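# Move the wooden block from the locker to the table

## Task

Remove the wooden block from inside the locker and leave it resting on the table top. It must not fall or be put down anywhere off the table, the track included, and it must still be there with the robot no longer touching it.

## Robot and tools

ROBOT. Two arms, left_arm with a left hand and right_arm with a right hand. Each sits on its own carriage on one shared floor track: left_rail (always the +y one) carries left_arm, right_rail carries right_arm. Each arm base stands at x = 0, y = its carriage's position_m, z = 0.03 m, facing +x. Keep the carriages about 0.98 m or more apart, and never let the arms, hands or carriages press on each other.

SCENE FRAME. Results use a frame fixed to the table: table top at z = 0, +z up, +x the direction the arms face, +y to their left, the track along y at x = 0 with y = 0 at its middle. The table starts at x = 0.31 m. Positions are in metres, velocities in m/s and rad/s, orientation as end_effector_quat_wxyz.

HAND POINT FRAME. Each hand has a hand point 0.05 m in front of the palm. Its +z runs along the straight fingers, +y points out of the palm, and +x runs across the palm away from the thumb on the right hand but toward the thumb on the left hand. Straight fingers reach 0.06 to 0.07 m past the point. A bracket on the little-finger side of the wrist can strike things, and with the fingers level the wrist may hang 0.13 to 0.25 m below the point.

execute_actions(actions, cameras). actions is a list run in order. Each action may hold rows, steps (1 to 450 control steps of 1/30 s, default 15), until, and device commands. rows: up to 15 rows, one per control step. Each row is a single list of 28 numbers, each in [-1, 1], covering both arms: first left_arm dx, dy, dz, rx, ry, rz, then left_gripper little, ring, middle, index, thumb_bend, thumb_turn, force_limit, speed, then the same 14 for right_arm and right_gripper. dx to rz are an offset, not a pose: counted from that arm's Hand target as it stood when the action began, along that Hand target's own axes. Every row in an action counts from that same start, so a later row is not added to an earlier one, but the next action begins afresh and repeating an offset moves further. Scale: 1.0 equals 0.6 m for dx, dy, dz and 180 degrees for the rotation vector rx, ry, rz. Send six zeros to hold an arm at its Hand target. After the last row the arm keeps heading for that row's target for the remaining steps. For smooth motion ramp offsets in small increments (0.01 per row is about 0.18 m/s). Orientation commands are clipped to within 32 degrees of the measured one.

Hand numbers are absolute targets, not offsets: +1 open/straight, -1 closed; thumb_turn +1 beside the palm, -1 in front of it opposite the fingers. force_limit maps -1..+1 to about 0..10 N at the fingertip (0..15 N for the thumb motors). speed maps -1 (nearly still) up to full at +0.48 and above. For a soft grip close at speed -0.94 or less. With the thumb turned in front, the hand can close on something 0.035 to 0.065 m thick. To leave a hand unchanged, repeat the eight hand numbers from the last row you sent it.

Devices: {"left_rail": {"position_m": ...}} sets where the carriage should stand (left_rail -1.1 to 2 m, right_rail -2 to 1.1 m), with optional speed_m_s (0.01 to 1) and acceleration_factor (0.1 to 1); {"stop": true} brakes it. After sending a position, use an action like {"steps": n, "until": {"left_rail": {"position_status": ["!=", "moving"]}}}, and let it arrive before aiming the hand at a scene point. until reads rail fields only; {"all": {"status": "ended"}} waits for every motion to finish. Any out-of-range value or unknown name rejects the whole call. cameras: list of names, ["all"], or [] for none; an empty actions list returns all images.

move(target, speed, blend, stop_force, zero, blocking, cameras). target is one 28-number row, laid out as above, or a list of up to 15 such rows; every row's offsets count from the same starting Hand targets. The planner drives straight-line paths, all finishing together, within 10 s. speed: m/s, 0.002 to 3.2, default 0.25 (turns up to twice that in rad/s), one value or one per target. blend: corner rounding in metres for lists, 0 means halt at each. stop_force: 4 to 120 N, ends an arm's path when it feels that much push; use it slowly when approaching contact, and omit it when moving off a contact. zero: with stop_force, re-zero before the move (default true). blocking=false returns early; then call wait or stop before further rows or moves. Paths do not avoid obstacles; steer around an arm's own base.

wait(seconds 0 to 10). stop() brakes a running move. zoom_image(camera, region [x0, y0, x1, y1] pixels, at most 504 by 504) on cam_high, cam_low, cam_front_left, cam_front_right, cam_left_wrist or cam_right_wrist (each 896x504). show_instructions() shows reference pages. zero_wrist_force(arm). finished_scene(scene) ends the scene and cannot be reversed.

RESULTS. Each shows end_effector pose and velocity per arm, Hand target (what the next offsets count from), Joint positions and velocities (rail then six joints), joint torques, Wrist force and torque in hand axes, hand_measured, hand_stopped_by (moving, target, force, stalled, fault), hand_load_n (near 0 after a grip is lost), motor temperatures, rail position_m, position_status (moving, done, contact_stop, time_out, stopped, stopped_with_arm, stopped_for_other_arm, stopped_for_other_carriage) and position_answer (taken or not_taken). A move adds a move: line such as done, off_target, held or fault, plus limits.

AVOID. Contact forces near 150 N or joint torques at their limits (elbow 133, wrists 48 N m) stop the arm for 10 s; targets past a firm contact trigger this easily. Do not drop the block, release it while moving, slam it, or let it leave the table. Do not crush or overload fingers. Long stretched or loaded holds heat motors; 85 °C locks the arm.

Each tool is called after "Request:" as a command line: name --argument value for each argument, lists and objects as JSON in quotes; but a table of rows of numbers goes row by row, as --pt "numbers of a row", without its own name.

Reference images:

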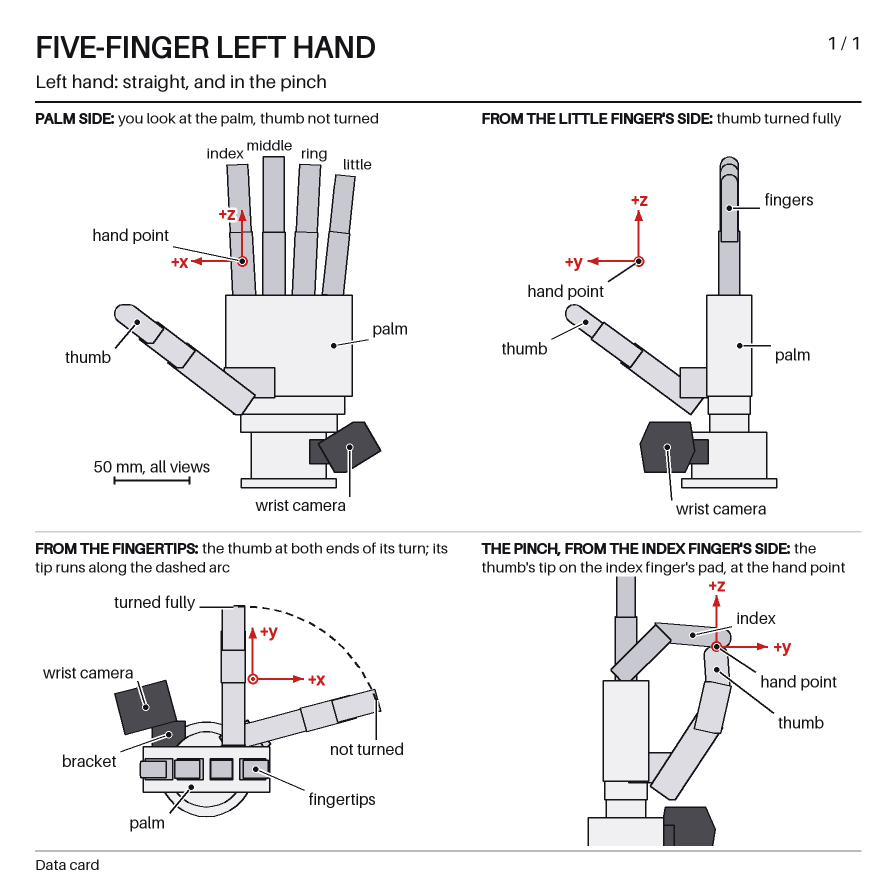

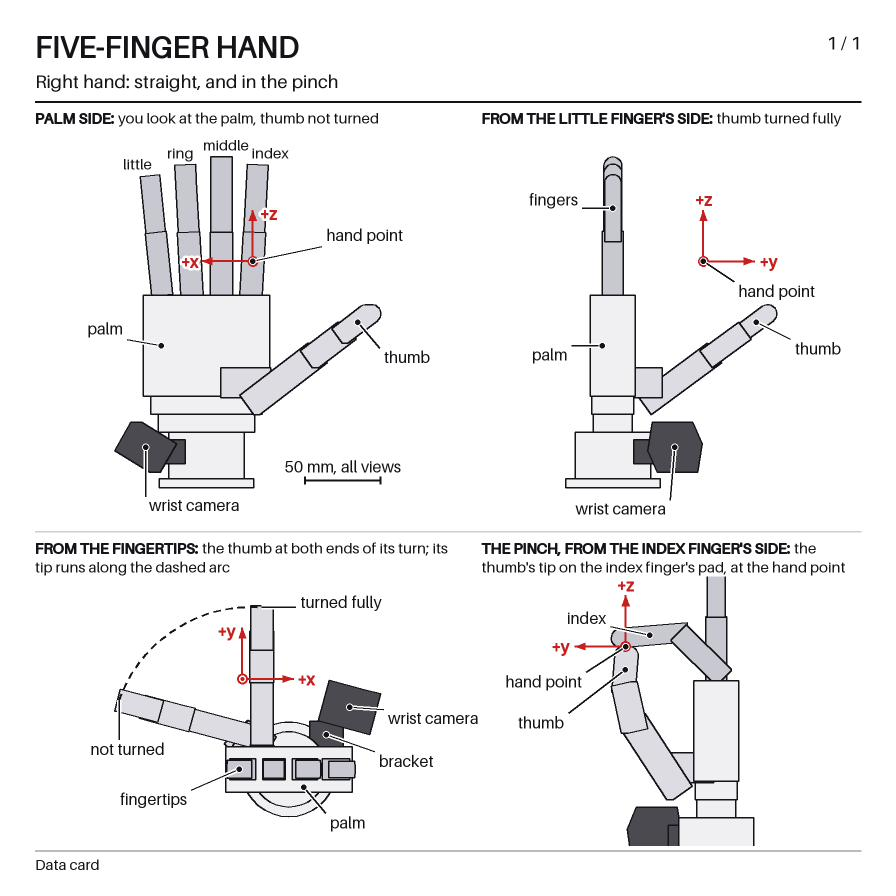

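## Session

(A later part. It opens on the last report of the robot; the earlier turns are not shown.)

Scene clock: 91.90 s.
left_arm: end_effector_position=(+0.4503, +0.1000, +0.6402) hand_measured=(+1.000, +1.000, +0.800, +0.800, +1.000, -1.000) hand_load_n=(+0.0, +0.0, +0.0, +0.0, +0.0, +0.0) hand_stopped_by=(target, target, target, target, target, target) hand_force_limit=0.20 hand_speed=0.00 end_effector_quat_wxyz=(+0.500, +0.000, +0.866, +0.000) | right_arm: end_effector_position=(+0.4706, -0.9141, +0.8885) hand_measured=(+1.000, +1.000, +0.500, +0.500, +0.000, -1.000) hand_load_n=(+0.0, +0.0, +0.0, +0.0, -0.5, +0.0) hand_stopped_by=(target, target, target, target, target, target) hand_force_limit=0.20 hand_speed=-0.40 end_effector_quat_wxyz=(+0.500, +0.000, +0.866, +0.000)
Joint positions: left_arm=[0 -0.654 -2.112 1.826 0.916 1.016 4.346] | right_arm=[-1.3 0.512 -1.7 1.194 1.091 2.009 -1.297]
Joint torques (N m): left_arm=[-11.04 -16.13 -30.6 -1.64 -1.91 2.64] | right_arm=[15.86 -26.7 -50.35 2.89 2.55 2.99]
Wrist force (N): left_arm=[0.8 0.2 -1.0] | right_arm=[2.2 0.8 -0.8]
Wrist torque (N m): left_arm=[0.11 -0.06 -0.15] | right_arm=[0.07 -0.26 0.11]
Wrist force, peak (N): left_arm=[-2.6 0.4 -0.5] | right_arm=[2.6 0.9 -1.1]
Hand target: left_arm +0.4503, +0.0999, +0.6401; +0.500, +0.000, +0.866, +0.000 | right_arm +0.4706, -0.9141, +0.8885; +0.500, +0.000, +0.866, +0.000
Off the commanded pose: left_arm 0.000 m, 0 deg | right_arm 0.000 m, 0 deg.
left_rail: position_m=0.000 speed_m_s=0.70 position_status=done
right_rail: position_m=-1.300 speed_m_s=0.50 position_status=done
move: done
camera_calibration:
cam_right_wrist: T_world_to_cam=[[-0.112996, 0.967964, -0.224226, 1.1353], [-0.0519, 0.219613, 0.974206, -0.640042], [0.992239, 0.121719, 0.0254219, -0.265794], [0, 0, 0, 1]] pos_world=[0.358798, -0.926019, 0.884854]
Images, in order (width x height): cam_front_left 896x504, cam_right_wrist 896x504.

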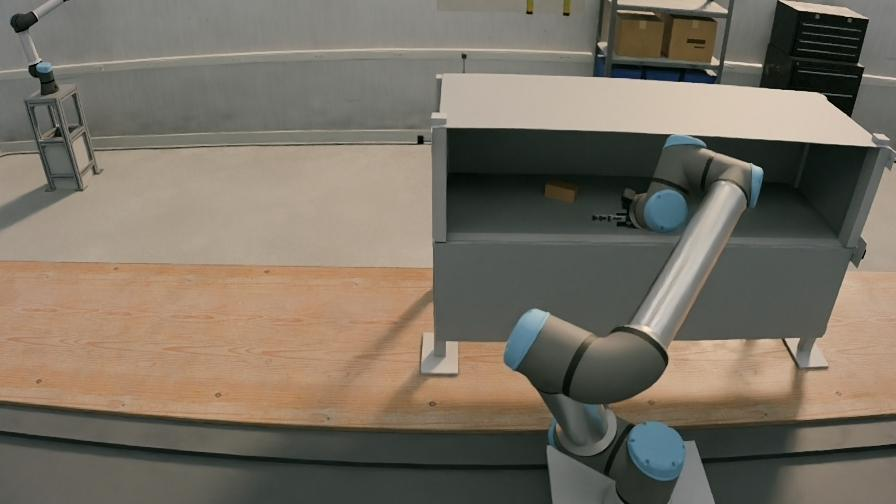

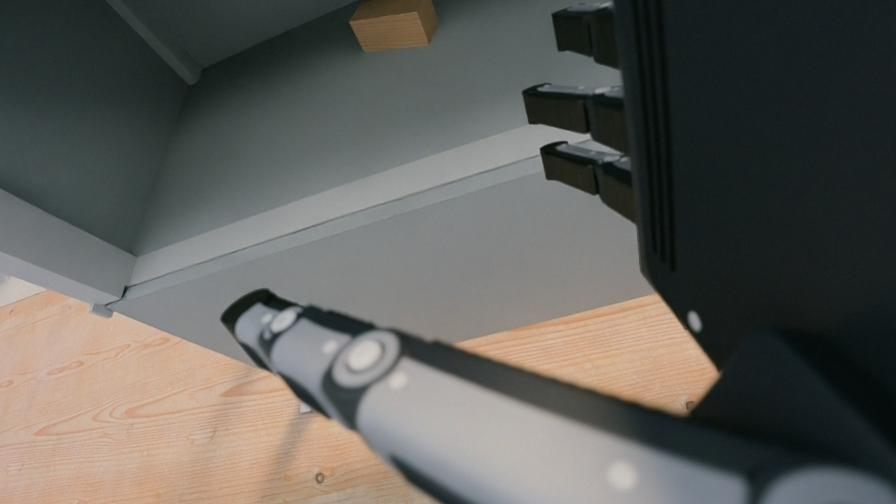

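Request:
move --target '[-0.0877,0.0017,0.5185,-0.0657,-0.1156,-0.0705,1,1,0.8,0.8,1,-1,0.2,0,0,0,0,0,0,0,1,1,0.5,0.5,0,-1,0.2,-0.4]' --speed 0.2 --cameras '["cam_right_wrist","cam_front_left"]'

Scene clock: 109.27 s.
left_arm: end_effector_position=(+0.7458, +0.1009, +0.5301) hand_measured=(+1.000, +1.000, +0.800, +0.800, +1.000, -1.000) hand_load_n=(+0.0, +0.0, -0.5, +0.0, +0.0, +0.5) hand_stopped_by=(target, target, target, target, target, target) hand_force_limit=0.20 hand_speed=0.00 end_effector_quat_wxyz=(+0.642, -0.146, +0.752, +0.034) | right_arm: end_effector_position=(+0.4706, -0.9141, +0.8885) hand_measured=(+1.000, +1.000, +0.500, +0.500, +0.000, -1.000) hand_load_n=(+0.0, +0.0, +0.0, +0.0, +0.0, +0.0) hand_stopped_by=(target, target, target, target, target, target) hand_force_limit=0.20 hand_speed=-0.40 end_effector_quat_wxyz=(+0.500, +0.000, +0.866, +0.000)
Joint positions: left_arm=[0 -0.377 -1.667 1.823 0.058 0.961 4.449] | right_arm=[-1.3 0.512 -1.7 1.194 1.091 2.009 -1.297]
Joint torques (N m): left_arm=[10.1 -13.75 -48.32 -3.14 -2.8 2.75] | right_arm=[15.43 -21.19 -49.77 2.69 2.29 2.9]
Wrist force (N): left_arm=[1.0 -0.2 -0.8] | right_arm=[2.3 1.1 -1.0]
Wrist torque (N m): left_arm=[0.00 -0.04 -0.09] | right_arm=[0.13 -0.27 0.12]
Wrist force, peak (N): left_arm=[1.5 0.2 -1.4] | right_arm=[2.6 1.1 -1.2]
Hand target: left_arm +0.7460, +0.1009, +0.5300; +0.642, -0.146, +0.752, +0.034 | right_arm +0.4706, -0.9141, +0.8885; +0.500, +0.000, +0.866, +0.000
Off the commanded pose: left_arm 0.000 m, 0 deg | right_arm 0.000 m, 0 deg.
left_rail: position_m=0.000 speed_m_s=0.70 position_status=done
right_rail: position_m=-1.300 speed_m_s=0.50 position_status=done
move: done
camera_calibration:
cam_right_wrist: T_world_to_cam=[[-0.112996, 0.967964, -0.224226, 1.1353], [-0.0519, 0.219613, 0.974206, -0.640042], [0.992239, 0.121719, 0.0254219, -0.265794], [0, 0, 0, 1]] pos_world=[0.358798, -0.926019, 0.884854]
Images, in order (width x height): cam_front_left 896x504, cam_right_wrist 896x504.

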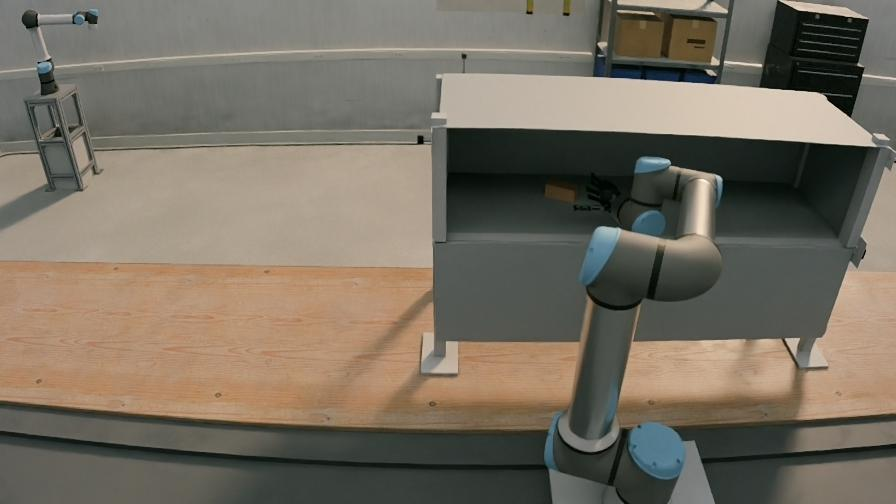

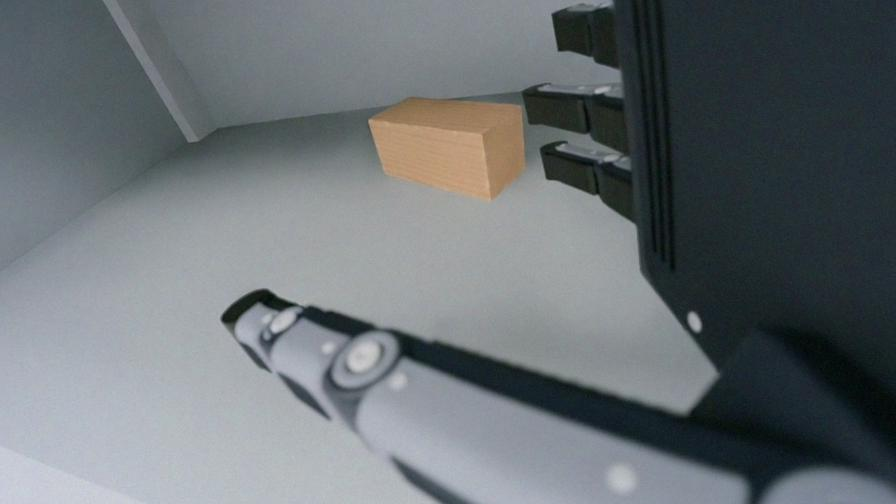

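Request:
move --target '[0.0157,-0.0167,0.2333,0,0,0,1,1,1,1,1,-1,0.2,0,0,0,0,0,0,0,1,1,0.5,0.5,0,-1,0.2,-0.4]' --speed 0.1 --cameras '["cam_right_wrist"]'

Scene clock: 129.17 s.
left_arm: end_effector_position=(+0.8809, +0.1230, +0.4979) hand_measured=(+1.000, +1.000, +1.000, +1.000, +1.000, -1.000) hand_load_n=(+0.0, +0.0, +0.0, +0.0, +0.0, +0.0) hand_stopped_by=(target, target, target, target, target, target) hand_force_limit=0.20 hand_speed=0.00 end_effector_quat_wxyz=(+0.642, -0.146, +0.752, +0.034) | right_arm: end_effector_position=(+0.4706, -0.9141, +0.8885) hand_measured=(+1.000, +1.000, +0.500, +0.500, +0.000, -1.000) hand_load_n=(+0.0, +0.0, -0.5, +0.0, +0.0, +0.0) hand_stopped_by=(target, target, target, target, target, target) hand_force_limit=0.20 hand_speed=-0.40 end_effector_quat_wxyz=(+0.500, +0.000, +0.866, +0.000)
Joint positions: left_arm=[0 -0.262 -1.43 1.637 -0.007 1.073 4.477] | right_arm=[-1.3 0.512 -1.7 1.194 1.091 2.009 -1.297]
Joint torques (N m): left_arm=[11.04 -37.28 -47.44 -3.44 2.77 2.53] | right_arm=[15.15 -18.84 -49.59 2.83 2.33 2.9]
Wrist force (N): left_arm=[1.2 0.5 -0.5] | right_arm=[2.1 0.7 -0.8]
Wrist torque (N m): left_arm=[0.11 -0.02 -0.17] | right_arm=[0.05 -0.25 0.09]
Wrist force, peak (N): left_arm=[1.2 -0.4 -1.7] | right_arm=[2.6 0.9 -1.1]
Hand target: left_arm +0.8811, +0.1230, +0.4979; +0.642, -0.146, +0.752, +0.034 | right_arm +0.4706, -0.9141, +0.8885; +0.500, +0.000, +0.866, +0.000
Off the commanded pose: left_arm 0.000 m, 0 deg | right_arm 0.000 m, 0 deg.
left_rail: position_m=0.000 speed_m_s=0.70 position_status=done
right_rail: position_m=-1.300 speed_m_s=0.50 position_status=done
move: done
camera_calibration:
cam_right_wrist: T_world_to_cam=[[-0.112996, 0.967964, -0.224226, 1.1353], [-0.0519, 0.219613, 0.974206, -0.640042], [0.992239, 0.121719, 0.0254219, -0.265794], [0, 0, 0, 1]] pos_world=[0.358798, -0.926019, 0.884854]
Images, in order (width x height): cam_right_wrist 896x504.

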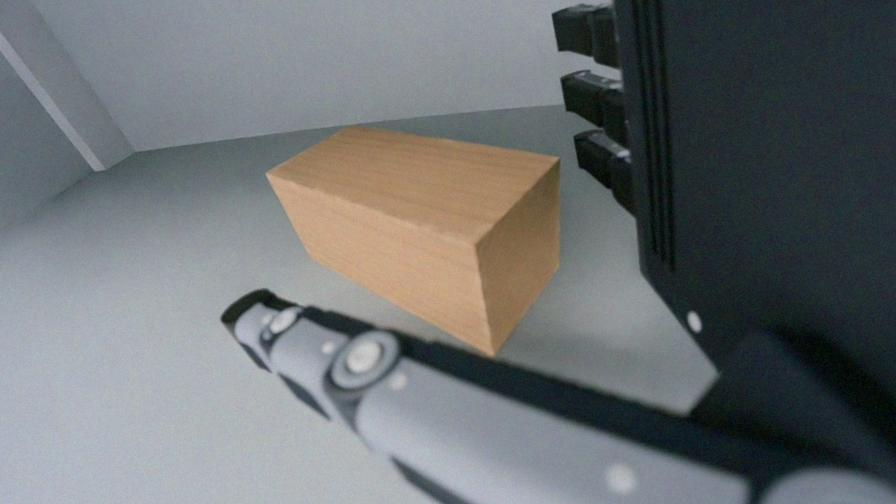

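Request:
move --pt "0.0179 0.0025 0.0032 0 0 0 1 1 1 1 1 -1 0.2 0 0 0 0 0 0 0 1 1 0.5 0.5 0 -1 0.2 -0.4" --pt "0.0092 0.0012 0.0568 0 0 0 1 1 1 1 1 -1 0.2 0 0 0 0 0 0 0 1 1 0.5 0.5 0 -1 0.2 -0.4" --speed '[0.03,0.04]' --stop_force 8 --cameras '["cam_right_wrist"]'

Scene clock: 142.83 s.
left_arm: end_effector_position=(+0.9128, +0.1309, +0.4865) hand_measured=(+1.000, +1.000, +1.000, +1.000, +1.000, -1.000) hand_load_n=(+0.0, +0.0, +0.0, +0.0, +0.5, +0.0) hand_stopped_by=(target, target, target, target, target, target) hand_force_limit=0.20 hand_speed=0.00 end_effector_quat_wxyz=(+0.642, -0.146, +0.752, +0.034) | right_arm: end_effector_position=(+0.4706, -0.9141, +0.8885) hand_measured=(+1.000, +1.000, +0.500, +0.500, +0.000, -1.000) hand_load_n=(-0.5, +0.0, +0.0, +0.0, +0.0, +0.0) hand_stopped_by=(target, target, target, target, target, target) hand_force_limit=0.20 hand_speed=-0.40 end_effector_quat_wxyz=(+0.500, +0.000, +0.866, +0.000)
Joint positions: left_arm=[0 -0.238 -1.374 1.59 -0.02 1.097 4.482] | right_arm=[-1.3 0.512 -1.7 1.194 1.091 2.009 -1.297]
Joint torques (N m): left_arm=[9.86 -39.72 -47.41 1.7 2.69 2.5] | right_arm=[14.73 -19.28 -49.42 2.82 2.31 2.75]
Wrist force (N): left_arm=[1.0 0.2 -0.8] | right_arm=[2.3 0.9 -0.9]
Wrist torque (N m): left_arm=[0.09 -0.03 -0.20] | right_arm=[0.08 -0.26 0.11]
Wrist force, peak (N): left_arm=[1.7 0.5 -1.0] | right_arm=[2.5 0.8 -1.2]
Hand target: left_arm +0.9128, +0.1309, +0.4865; +0.642, -0.146, +0.752, +0.034 | right_arm +0.4706, -0.9141, +0.8885; +0.500, +0.000, +0.866, +0.000
Off the commanded pose: left_arm 0.000 m, 0 deg | right_arm 0.000 m, 0 deg.
left_rail: position_m=0.000 speed_m_s=0.70 position_status=done
right_rail: position_m=-1.300 speed_m_s=0.50 position_status=done
move: done
camera_calibration:
cam_right_wrist: T_world_to_cam=[[-0.112996, 0.967964, -0.224226, 1.1353], [-0.0519, 0.219613, 0.974206, -0.640042], [0.992239, 0.121719, 0.0254219, -0.265794], [0, 0, 0, 1]] pos_world=[0.358798, -0.926019, 0.884854]
Images, in order (width x height): cam_right_wrist 896x504.

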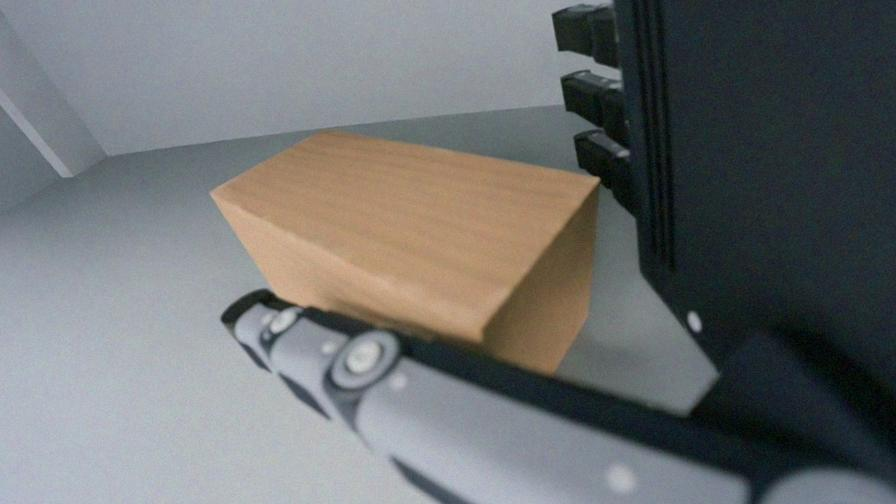

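Request:
execute_actions --actions '[{"rows":[[0,0,0,0,0,0,1,1,-0.6,-0.6,1,-1,0.2,-0.75,0,0,0,0,0,0,1,1,0.5,0.5,0,-1,0.2,-0.4]],"steps":100},{"rows":[[0,0,0,0,0,0,1,1,-0.8,-0.8,1,-1,0.6,-0.85,0,0,0,0,0,0,1,1,0.5,0.5,0,-1,0.2,-0.4]],"steps":40}]' --cameras '["cam_right_wrist"]'

Scene clock: 155.07 s.
left_arm: end_effector_position=(+0.9128, +0.1309, +0.4865) hand_measured=(+1.000, +1.000, -0.182, -0.206, +1.000, -1.000) hand_load_n=(+0.0, +0.0, +10.0, +9.0, +2.5, -2.5) hand_stopped_by=(target, target, force, force, target, target) hand_force_limit=0.60 hand_speed=-0.85 end_effector_quat_wxyz=(+0.642, -0.146, +0.752, +0.034) | right_arm: end_effector_position=(+0.4706, -0.9141, +0.8885) hand_measured=(+1.000, +1.000, +0.500, +0.500, +0.000, -1.000) hand_load_n=(+0.0, +0.0, +0.0, +0.0, -0.5, +0.0) hand_stopped_by=(target, target, target, target, target, target) hand_force_limit=0.20 hand_speed=-0.40 end_effector_quat_wxyz=(+0.500, +0.000, +0.866, +0.000)
Joint positions: left_arm=[0 -0.238 -1.374 1.59 -0.02 1.097 4.482] | right_arm=[-1.3 0.512 -1.7 1.194 1.091 2.009 -1.297]
Joint torques (N m): left_arm=[8.3 -44.33 -43.6 0.32 -1.55 2.26] | right_arm=[14.35 -18.59 -49.71 2.57 2.3 2.8]
Wrist force (N): left_arm=[0.9 0.6 -1.4] | right_arm=[2.2 0.4 -0.9]
Wrist torque (N m): left_arm=[0.21 -0.11 -0.22] | right_arm=[0.01 -0.26 0.09]
Wrist force, peak (N): left_arm=[2.0 0.2 -1.2] | right_arm=[2.6 0.6 -1.3]
Hand target: left_arm +0.9128, +0.1309, +0.4865; +0.642, -0.146, +0.752, +0.034 | right_arm +0.4706, -0.9141, +0.8885; +0.500, +0.000, +0.866, +0.000
Off the commanded pose: left_arm 0.000 m, 0 deg | right_arm 0.000 m, 0 deg.
left_rail: position_m=0.000 speed_m_s=0.70 position_status=done
right_rail: position_m=-1.300 speed_m_s=0.50 position_status=done
camera_calibration:
cam_right_wrist: T_world_to_cam=[[-0.112996, 0.967964, -0.224226, 1.1353], [-0.0519, 0.219613, 0.974206, -0.640042], [0.992239, 0.121719, 0.0254219, -0.265794], [0, 0, 0, 1]] pos_world=[0.358798, -0.926019, 0.884854]
Images, in order (width x height): cam_right_wrist 896x504.

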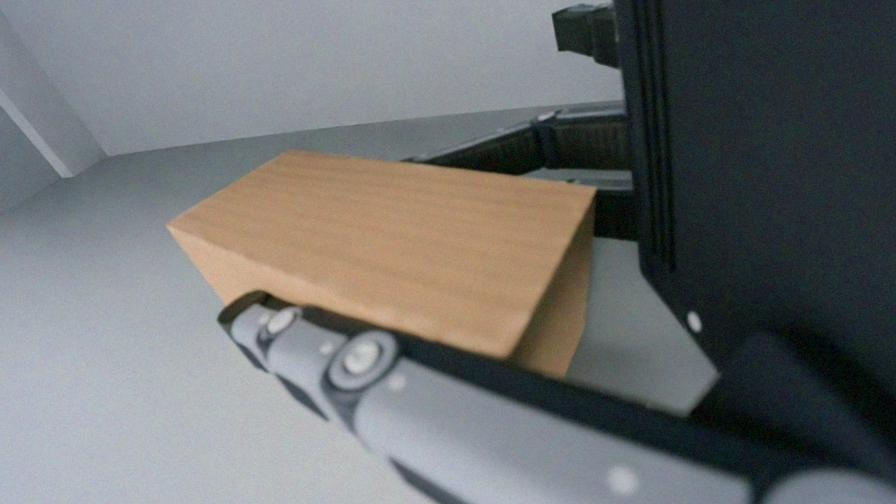

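Request:
move --target '[-0.0244,-0.0034,-0.0043,0,0,0,1,1,-0.8,-0.8,1,-1,0.6,-0.85,0,0,0,0,0,0,1,1,0.5,0.5,0,-1,0.2,-0.4]' --speed 0.03 --cameras '["cam_right_wrist"]'

Scene clock: 159.13 s.
left_arm: end_effector_position=(+0.9128, +0.1309, +0.5013) hand_measured=(+1.000, +1.000, -0.182, -0.206, +1.000, -1.000) hand_load_n=(+0.0, +0.0, +10.0, +9.0, +2.0, -2.5) hand_stopped_by=(target, target, force, force, target, target) hand_force_limit=0.60 hand_speed=-0.85 end_effector_quat_wxyz=(+0.642, -0.146, +0.752, +0.034) end_effector_velocity=(+0.000, -0.001, +0.001) end_effector_angular_velocity=(+0.001, +0.002, -0.001) | right_arm: end_effector_position=(+0.4706, -0.9141, +0.8885) hand_measured=(+1.000, +1.000, +0.500, +0.500, +0.000, -1.000) hand_load_n=(+0.0, +0.0, +0.0, +0.0, +0.0, +0.0) hand_stopped_by=(target, target, target, target, target, target) hand_force_limit=0.20 hand_speed=-0.40 end_effector_quat_wxyz=(+0.500, +0.000, +0.866, +0.000)
Joint positions: left_arm=[0 -0.237 -1.378 1.57 0.006 1.097 4.482] | right_arm=[-1.3 0.512 -1.7 1.194 1.091 2.009 -1.297]
Joint velocities: left_arm=[0 -0.001 0 -0.002 0.005 0 0.001] | right_arm=[within noise]
Joint torques (N m): left_arm=[10.39 -77.79 -49.02 1.33 1.36 1.38] | right_arm=[15.25 -19.09 -49.52 2.7 2.18 2.84]
Wrist force (N): left_arm=[1.9 0.1 -0.2] | right_arm=[2.1 0.8 -1.0]
Wrist torque (N m): left_arm=[0.04 -0.01 -0.22] | right_arm=[0.07 -0.23 0.09]
Wrist force, peak (N): left_arm=[2.6 0.2 -0.4] | right_arm=[2.6 0.9 -1.0]
Hand target: left_arm +0.9128, +0.1309, +0.5015; +0.642, -0.146, +0.752, +0.034 | right_arm +0.4706, -0.9141, +0.8885; +0.500, +0.000, +0.866, +0.000
Off the commanded pose: left_arm 0.000 m, 0 deg | right_arm 0.000 m, 0 deg.
left_rail: position_m=0.000 speed_m_s=0.70 position_status=done
right_rail: position_m=-1.300 speed_m_s=0.50 position_status=done
move: done
camera_calibration:
cam_right_wrist: T_world_to_cam=[[-0.112996, 0.967964, -0.224226, 1.1353], [-0.0519, 0.219613, 0.974206, -0.640042], [0.992239, 0.121719, 0.0254219, -0.265794], [0, 0, 0, 1]] pos_world=[0.358798, -0.926019, 0.884854]
Images, in order (width x height): cam_right_wrist 896x504.

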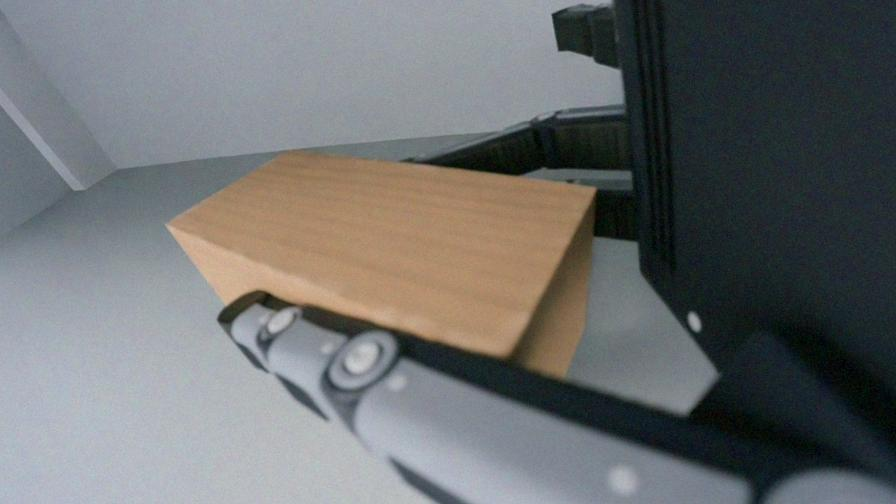

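Request:
move --pt "-0.11133 -0.01565 -0.01982 0 0 0 1 1 -0.8 -0.8 1 -1 0.6 -0.85 0 0 0 0 0 0 1 1 0.5 0.5 0 -1 0.2 -0.4" --pt "-0.05055 0.1268 -0.76193 0 0 0 1 1 -0.8 -0.8 1 -1 0.6 -0.85 0 0 0 0 0 0 1 1 0.5 0.5 0 -1 0.2 -0.4" --blend '[0.03,0]' --speed '[0.08,0.15]' --cameras '["cam_high","cam_front_left"]'

Scene clock: 187.67 s.
left_arm: end_effector_position=(+0.8845, +0.1294, +0.5665) hand_measured=(+1.000, +1.000, -0.182, -0.206, +1.000, -1.000) hand_load_n=(+0.0, +0.0, +9.0, +7.5, +2.5, -2.0) hand_stopped_by=(target, target, force, force, target, target) hand_force_limit=0.60 hand_speed=-0.85 end_effector_quat_wxyz=(+0.640, -0.146, +0.754, +0.034) | right_arm: end_effector_position=(+0.4706, -0.9141, +0.8885) hand_measured=(+1.000, +1.000, +0.500, +0.500, +0.000, -1.000) hand_load_n=(+0.0, +0.0, +0.0, +0.0, +0.0, +0.0) hand_stopped_by=(target, target, target, target, target, target) hand_force_limit=0.20 hand_speed=-0.40 end_effector_quat_wxyz=(+0.500, +0.000, +0.866, +0.000)
Joint positions: left_arm=[0 -0.25 -1.439 1.524 0.118 1.084 4.479] | right_arm=[-1.3 0.512 -1.7 1.194 1.091 2.009 -1.297]
Joint torques (N m): left_arm=[-1.11 -53.65 -43.74 -0.87 -0.01 0.18] | right_arm=[14.82 -18.63 -49.72 2.48 2.06 2.58]
Wrist force (N): left_arm=[2.0 0.7 -0.2] | right_arm=[2.2 0.9 -1.1]
Wrist torque (N m): left_arm=[0.13 -0.05 -0.07] | right_arm=[0.09 -0.24 0.10]
Wrist force, peak (N): left_arm=[2.7 0.4 -4.9] | right_arm=[2.6 0.9 -1.3]
Hand target: left_arm +0.8845, +0.1294, +0.5665; +0.640, -0.146, +0.754, +0.034 (not the last commanded pose) | right_arm +0.4706, -0.9141, +0.8885; +0.500, +0.000, +0.866, +0.000
Off the commanded pose: left_arm 0.427 m, 0 deg | right_arm 0.000 m, 0 deg.
FORCE FAULT: contact force on the left arm reached its limit, and that arm stopped for 10 seconds. The contact can be on any part of that arm, not only on its tool. That arm's remaining commands of this call were not run. That arm's target is now where it stood when the stop ended, not its last command. That arm accepts commands again.
left_rail: position_m=0.000 speed_m_s=0.70 position_status=done
right_rail: position_m=-1.300 speed_m_s=0.50 position_status=done
move: fault (left_arm); path passed 1 of 2 targets
Images, in order (width x height): cam_high 896x504, cam_front_left 896x504.

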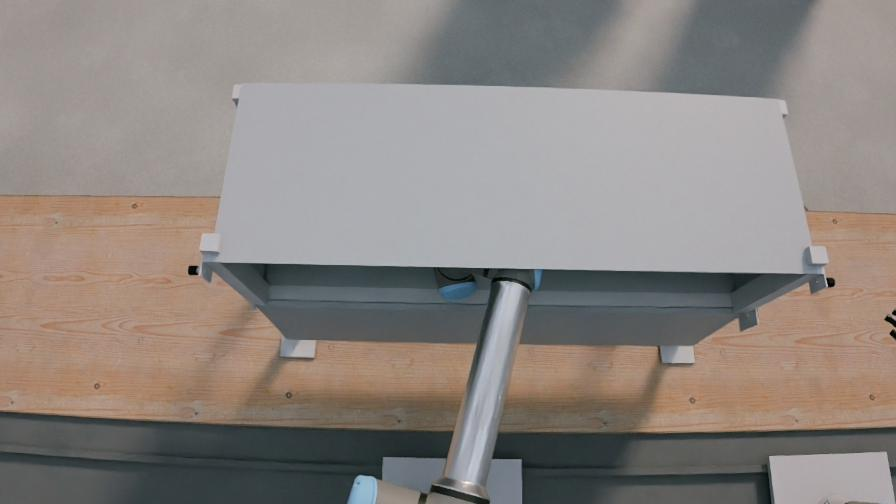

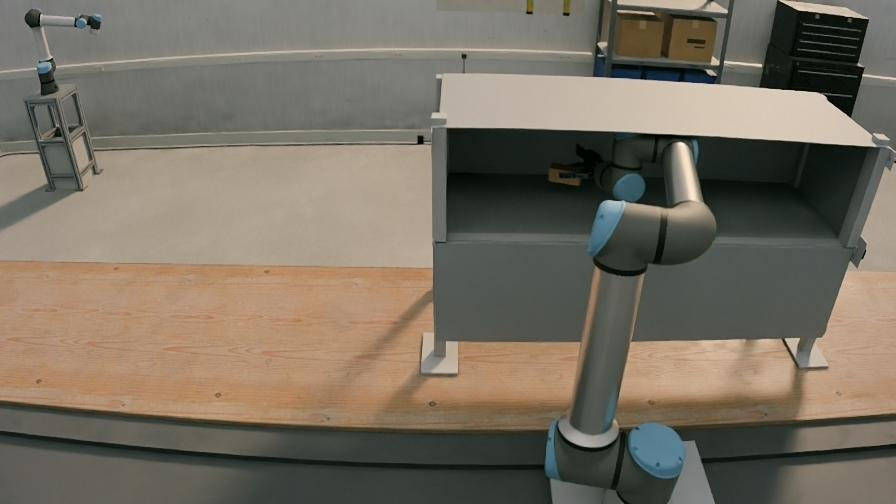

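Request:
move --target '[0.1032,0.01435,0.01901,0,0,0,1,1,-0.8,-0.8,1,-1,0.6,-0.85,0,0,0,0,0,0,1,1,0.5,0.5,0,-1,0.2,-0.4]' --speed 0.06 --cameras '["cam_right_wrist","cam_front_left","cam_low"]'

Scene clock: 198.93 s.
left_arm: end_effector_position=(+0.8846, +0.1294, +0.5032) hand_measured=(+1.000, +1.000, -0.182, -0.206, +1.000, -1.000) hand_load_n=(+0.0, +0.0, +9.0, +7.5, +2.5, -2.0) hand_stopped_by=(target, target, force, force, target, target) hand_force_limit=0.60 hand_speed=-0.85 end_effector_quat_wxyz=(+0.640, -0.146, +0.754, +0.034) | right_arm: end_effector_position=(+0.4706, -0.9141, +0.8885) hand_measured=(+1.000, +1.000, +0.500, +0.500, +0.000, -1.000) hand_load_n=(+0.0, +0.0, +0.0, +0.0, +0.0, -0.5) hand_stopped_by=(target, target, target, target, target, target) hand_force_limit=0.20 hand_speed=-0.40 end_effector_quat_wxyz=(+0.500, +0.000, +0.866, +0.000)
Joint positions: left_arm=[0 -0.25 -1.424 1.619 0.009 1.084 4.479] | right_arm=[-1.3 0.512 -1.7 1.194 1.091 2.009 -1.297]
Joint torques (N m): left_arm=[9.79 -36.13 -32 -3.57 2.56 1.83] | right_arm=[13.99 -19.48 -49.68 2.38 2.07 2.56]
Wrist force (N): left_arm=[2.1 0.4 -0.1] | right_arm=[2.5 0.8 -0.9]
Wrist torque (N m): left_arm=[0.08 -0.03 -0.05] | right_arm=[0.06 -0.29 0.12]
Wrist force, peak (N): left_arm=[2.7 0.4 -1.1] | right_arm=[2.6 1.1 -1.1]
Hand target: left_arm +0.8846, +0.1294, +0.5030; +0.640, -0.146, +0.754, +0.034 | right_arm +0.4706, -0.9141, +0.8885; +0.500, +0.000, +0.866, +0.000
Off the commanded pose: left_arm 0.000 m, 0 deg | right_arm 0.000 m, 0 deg.
left_rail: position_m=0.000 speed_m_s=0.70 position_status=done
right_rail: position_m=-1.300 speed_m_s=0.50 position_status=done
move: done
camera_calibration:
cam_right_wrist: T_world_to_cam=[[-0.112996, 0.967964, -0.224226, 1.1353], [-0.0519, 0.219613, 0.974206, -0.640042], [0.992239, 0.121719, 0.0254219, -0.265794], [0, 0, 0, 1]] pos_world=[0.358798, -0.926019, 0.884854]
Images, in order (width x height): cam_low 896x504, cam_front_left 896x504, cam_right_wrist 896x504.

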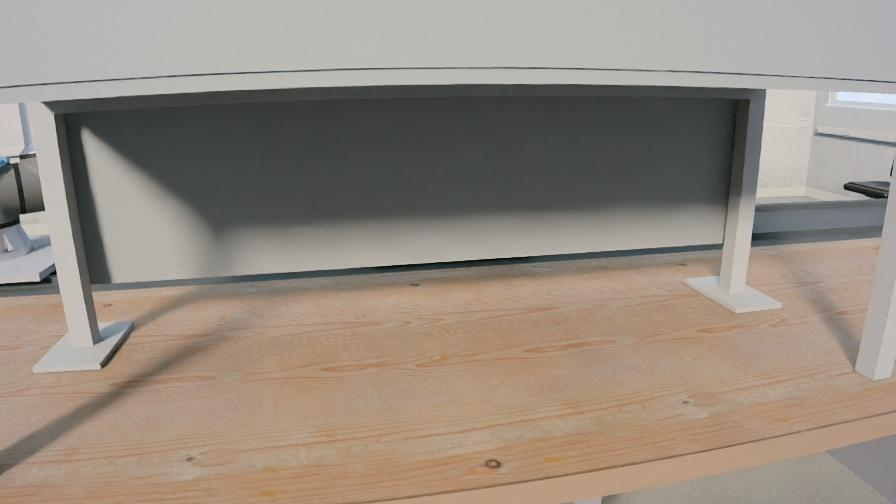

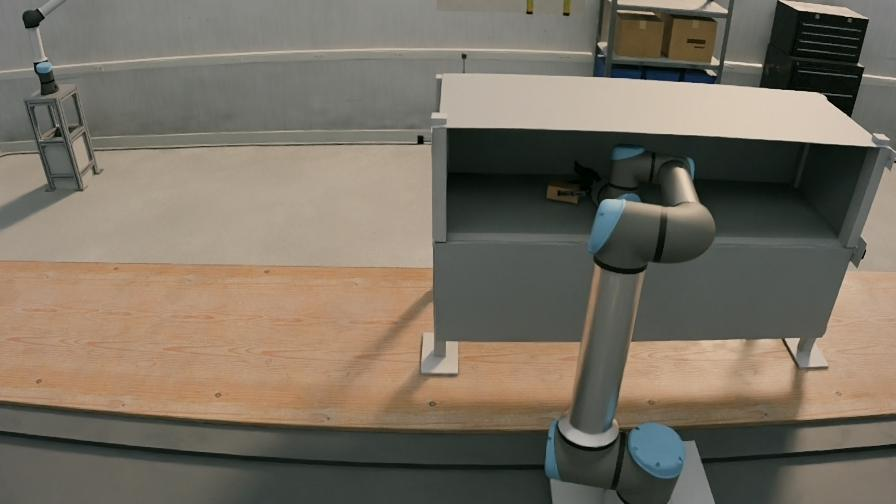

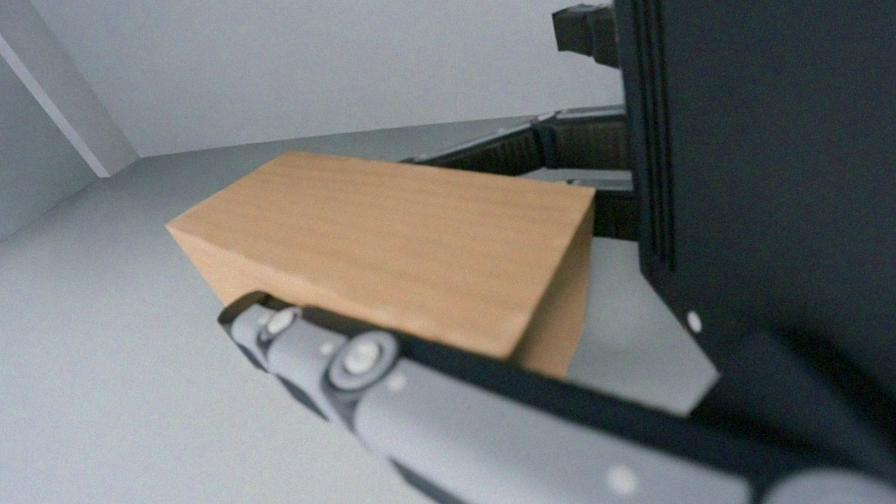

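Request:
move --pt "0.04289 0.08113 -0.29388 0 0 0 1 1 -0.8 -0.8 1 -1 0.6 -0.85 0 0 0 0 0 0 1 1 0.5 0.5 0 -1 0.2 -0.4" --pt "0.01468 0.12693 -0.7047 0 0 0 1 1 -0.8 -0.8 1 -1 0.6 -0.85 0 0 0 0 0 0 1 1 0.5 0.5 0 -1 0.2 -0.4" --blend '[0.03,0]' --speed '[0.12,0.15]' --cameras '["cam_high","cam_front_left"]'

Scene clock: 207.77 s.
left_arm: end_effector_position=(+0.4597, +0.0999, +0.5596) hand_measured=(+1.000, +1.000, -0.182, -0.206, +1.000, -1.000) hand_load_n=(+0.0, +0.0, +9.0, +8.0, +2.5, -2.0) hand_stopped_by=(target, target, force, force, target, target) hand_force_limit=0.60 hand_speed=-0.85 end_effector_quat_wxyz=(+0.640, -0.146, +0.754, +0.034) | right_arm: end_effector_position=(+0.4706, -0.9141, +0.8885) hand_measured=(+1.000, +1.000, +0.500, +0.500, +0.000, -1.000) hand_load_n=(+0.0, +0.0, +0.0, +0.5, +0.0, -0.5) hand_stopped_by=(target, target, target, target, target, target) hand_force_limit=0.20 hand_speed=-0.40 end_effector_quat_wxyz=(+0.500, +0.000, +0.866, +0.000)
Joint positions: left_arm=[0 -0.954 -2.224 2.127 0.559 0.411 4.147] | right_arm=[-1.3 0.512 -1.7 1.194 1.091 2.009 -1.297]
Joint torques (N m): left_arm=[-13.62 26.12 -31.74 3.21 -3.14 -2.38] | right_arm=[13.91 -19.36 -49.46 2.18 1.98 2.63]
Wrist force (N): left_arm=[1.9 -0.5 -0.8] | right_arm=[2.0 0.7 -1.0]
Wrist torque (N m): left_arm=[-0.06 -0.07 -0.01] | right_arm=[0.06 -0.23 0.09]
Wrist force, peak (N): left_arm=[2.7 0.2 -0.5] | right_arm=[2.7 0.9 -1.1]
Hand target: left_arm +0.4596, +0.0998, +0.5595; +0.640, -0.146, +0.754, +0.034 | right_arm +0.4706, -0.9141, +0.8885; +0.500, +0.000, +0.866, +0.000
Off the commanded pose: left_arm 0.000 m, 0 deg | right_arm 0.000 m, 0 deg.
left_rail: position_m=0.000 speed_m_s=0.70 position_status=done
right_rail: position_m=-1.300 speed_m_s=0.50 position_status=done
move: done
Images, in order (width x height): cam_high 896x504, cam_front_left 896x504.

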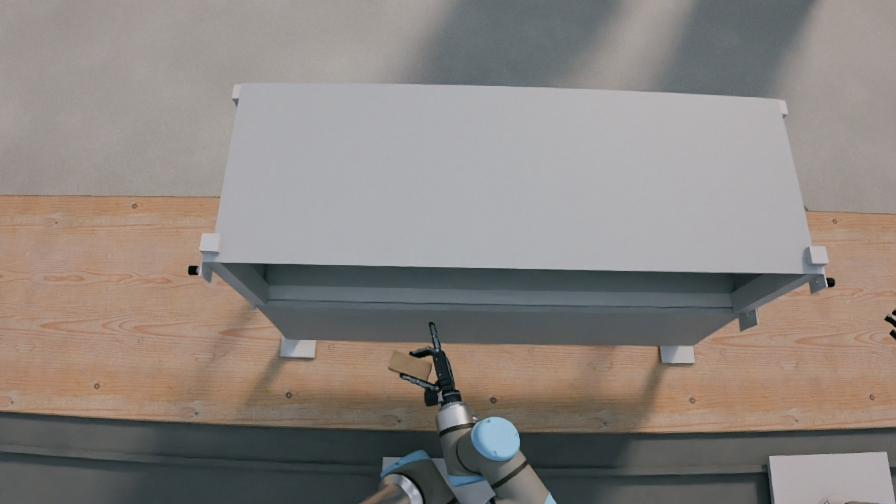

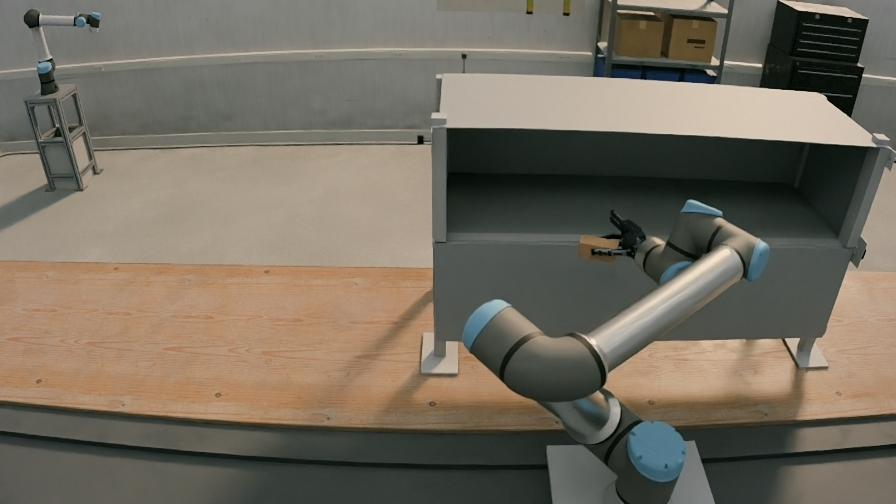

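Request:
execute_actions --actions '[{"left_rail":{"position_m":0.85,"speed_m_s":0.5,"acceleration_factor":0.4},"steps":150,"until":{"left_rail":{"position_status":["!=","moving"]}}}]' --cameras '["cam_front_left"]'

Scene clock: 214.30 s.
left_arm: end_effector_position=(+0.4596, +0.9498, +0.5595) hand_measured=(+1.000, +1.000, -0.182, -0.206, +1.000, -1.000) hand_load_n=(+0.0, +0.0, +9.5, +7.5, +2.5, -1.5) hand_stopped_by=(target, target, force, force, target, target) hand_force_limit=0.60 hand_speed=-0.85 end_effector_quat_wxyz=(+0.640, -0.146, +0.754, +0.034) | right_arm: end_effector_position=(+0.4706, -0.9141, +0.8885) hand_measured=(+1.000, +1.000, +0.500, +0.500, +0.000, -1.000) hand_load_n=(+0.0, +0.0, +0.0, +0.0, -0.5, +0.0) hand_stopped_by=(target, target, target, target, target, target) hand_force_limit=0.20 hand_speed=-0.40 end_effector_quat_wxyz=(+0.500, +0.000, +0.866, +0.000)
Joint positions: left_arm=[0.85 -0.955 -2.224 2.127 0.56 0.411 4.146] | right_arm=[-1.3 0.512 -1.7 1.194 1.091 2.009 -1.297]
Joint torques (N m): left_arm=[-8.72 8.81 -34.35 1.35 -2.19 -2.16] | right_arm=[14.01 -19.44 -49.44 2.41 1.99 2.55]
Wrist force (N): left_arm=[2.2 0.1 -0.8] | right_arm=[2.4 0.6 -0.8]
Wrist torque (N m): left_arm=[0.03 -0.11 -0.01] | right_arm=[0.03 -0.28 0.10]
Wrist force, peak (N): left_arm=[2.4 -0.5 -1.8] | right_arm=[2.7 0.9 -1.4]
Hand target: left_arm +0.4596, +0.9498, +0.5595; +0.640, -0.146, +0.754, +0.034 | right_arm +0.4706, -0.9141, +0.8885; +0.500, +0.000, +0.866, +0.000
Off the commanded pose: left_arm 0.000 m, 0 deg | right_arm 0.000 m, 0 deg.
left_rail: position_m=0.850 speed_m_s=0.50 position_status=done
right_rail: position_m=-1.300 speed_m_s=0.50 position_status=done
Images, in order (width x height): cam_front_left 896x504.

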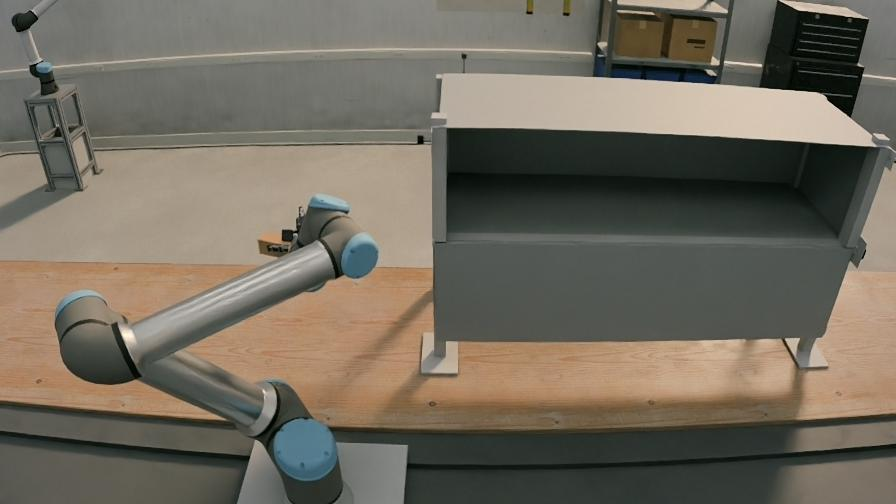

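Request:
move --target '[0.7803,0.01062,0.53673,0,0,0,1,1,-0.8,-0.8,1,-1,0.6,-0.85,0,0,0,0,0,0,1,1,0.5,0.5,0,-1,0.2,-0.4]' --speed 0.22 --cameras '["cam_front_left","cam_right_wrist","cam_low"]'

Scene clock: 222.77 s.
left_arm: end_effector_position=(+0.7006, +0.9506, +0.0450) hand_measured=(+1.000, +1.000, -0.182, -0.206, +1.000, -1.000) hand_load_n=(+0.0, +0.0, +9.0, +8.0, +2.5, -2.0) hand_stopped_by=(target, target, force, force, target, target) hand_force_limit=0.60 hand_speed=-0.85 end_effector_quat_wxyz=(+0.640, -0.146, +0.754, +0.034) | right_arm: end_effector_position=(+0.4706, -0.9141, +0.8885) hand_measured=(+1.000, +1.000, +0.500, +0.500, +0.000, -1.000) hand_load_n=(+0.0, -0.5, +0.0, +0.0, +0.0, +0.0) hand_stopped_by=(target, target, target, target, target, target) hand_force_limit=0.20 hand_speed=-0.40 end_effector_quat_wxyz=(+0.500, +0.000, +0.866, +0.000)
Joint positions: left_arm=[0.85 -0.416 -1.171 2.346 -0.95 0.923 4.438] | right_arm=[-1.3 0.512 -1.7 1.194 1.091 2.009 -1.297]
Joint torques (N m): left_arm=[10.66 -32.61 -22.85 -3.49 2.56 2.88] | right_arm=[13.73 -18.48 -50.02 2.31 1.97 2.54]
Wrist force (N): left_arm=[2.0 -0.4 -1.6] | right_arm=[2.2 0.7 -1.1]
Wrist torque (N m): left_arm=[0.01 -0.04 -0.12] | right_arm=[0.07 -0.25 0.10]
Wrist force, peak (N): left_arm=[3.6 -0.2 -0.8] | right_arm=[2.7 0.8 -0.9]
Hand target: left_arm +0.7007, +0.9506, +0.0449; +0.640, -0.146, +0.754, +0.034 | right_arm +0.4706, -0.9141, +0.8885; +0.500, +0.000, +0.866, +0.000
Off the commanded pose: left_arm 0.000 m, 0 deg | right_arm 0.000 m, 0 deg.
left_rail: position_m=0.850 speed_m_s=0.50 position_status=done
right_rail: position_m=-1.300 speed_m_s=0.50 position_status=done
move: done
camera_calibration:
cam_right_wrist: T_world_to_cam=[[-0.112996, 0.967964, -0.224226, 1.1353], [-0.0519, 0.219613, 0.974206, -0.640042], [0.992239, 0.121719, 0.0254219, -0.265794], [0, 0, 0, 1]] pos_world=[0.358798, -0.926019, 0.884854]
Images, in order (width x height): cam_low 896x504, cam_front_left 896x504, cam_right_wrist 896x504.

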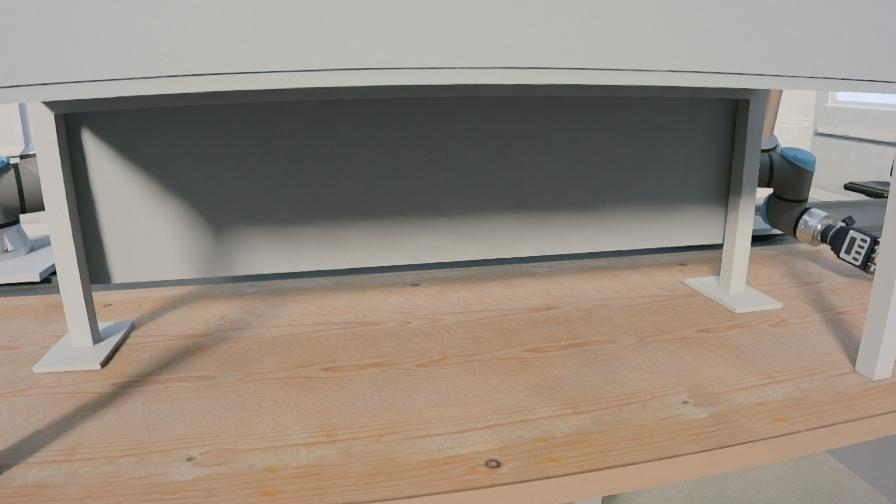

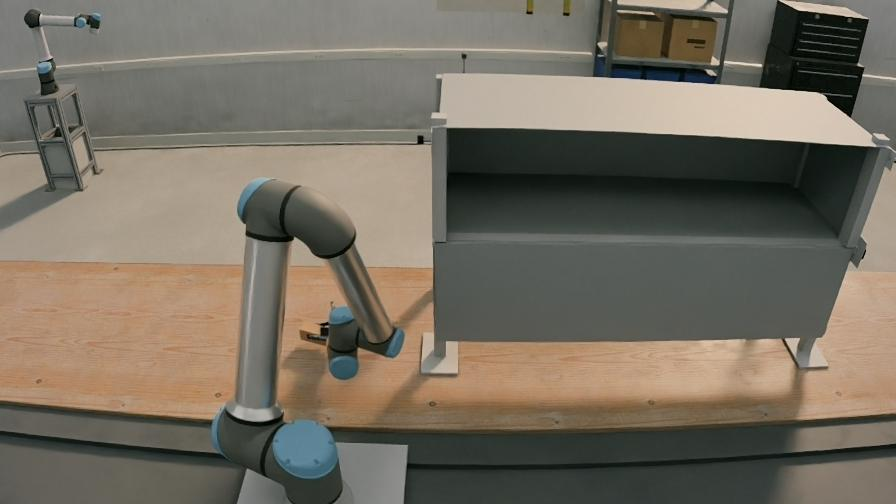

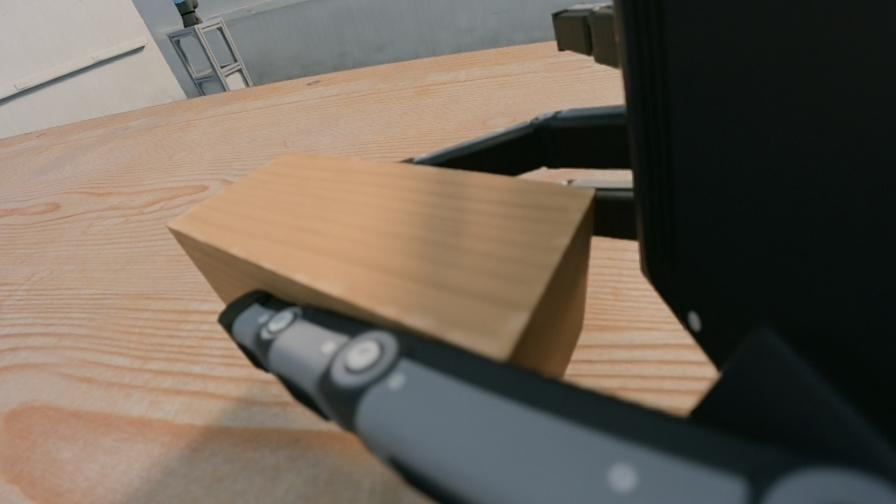

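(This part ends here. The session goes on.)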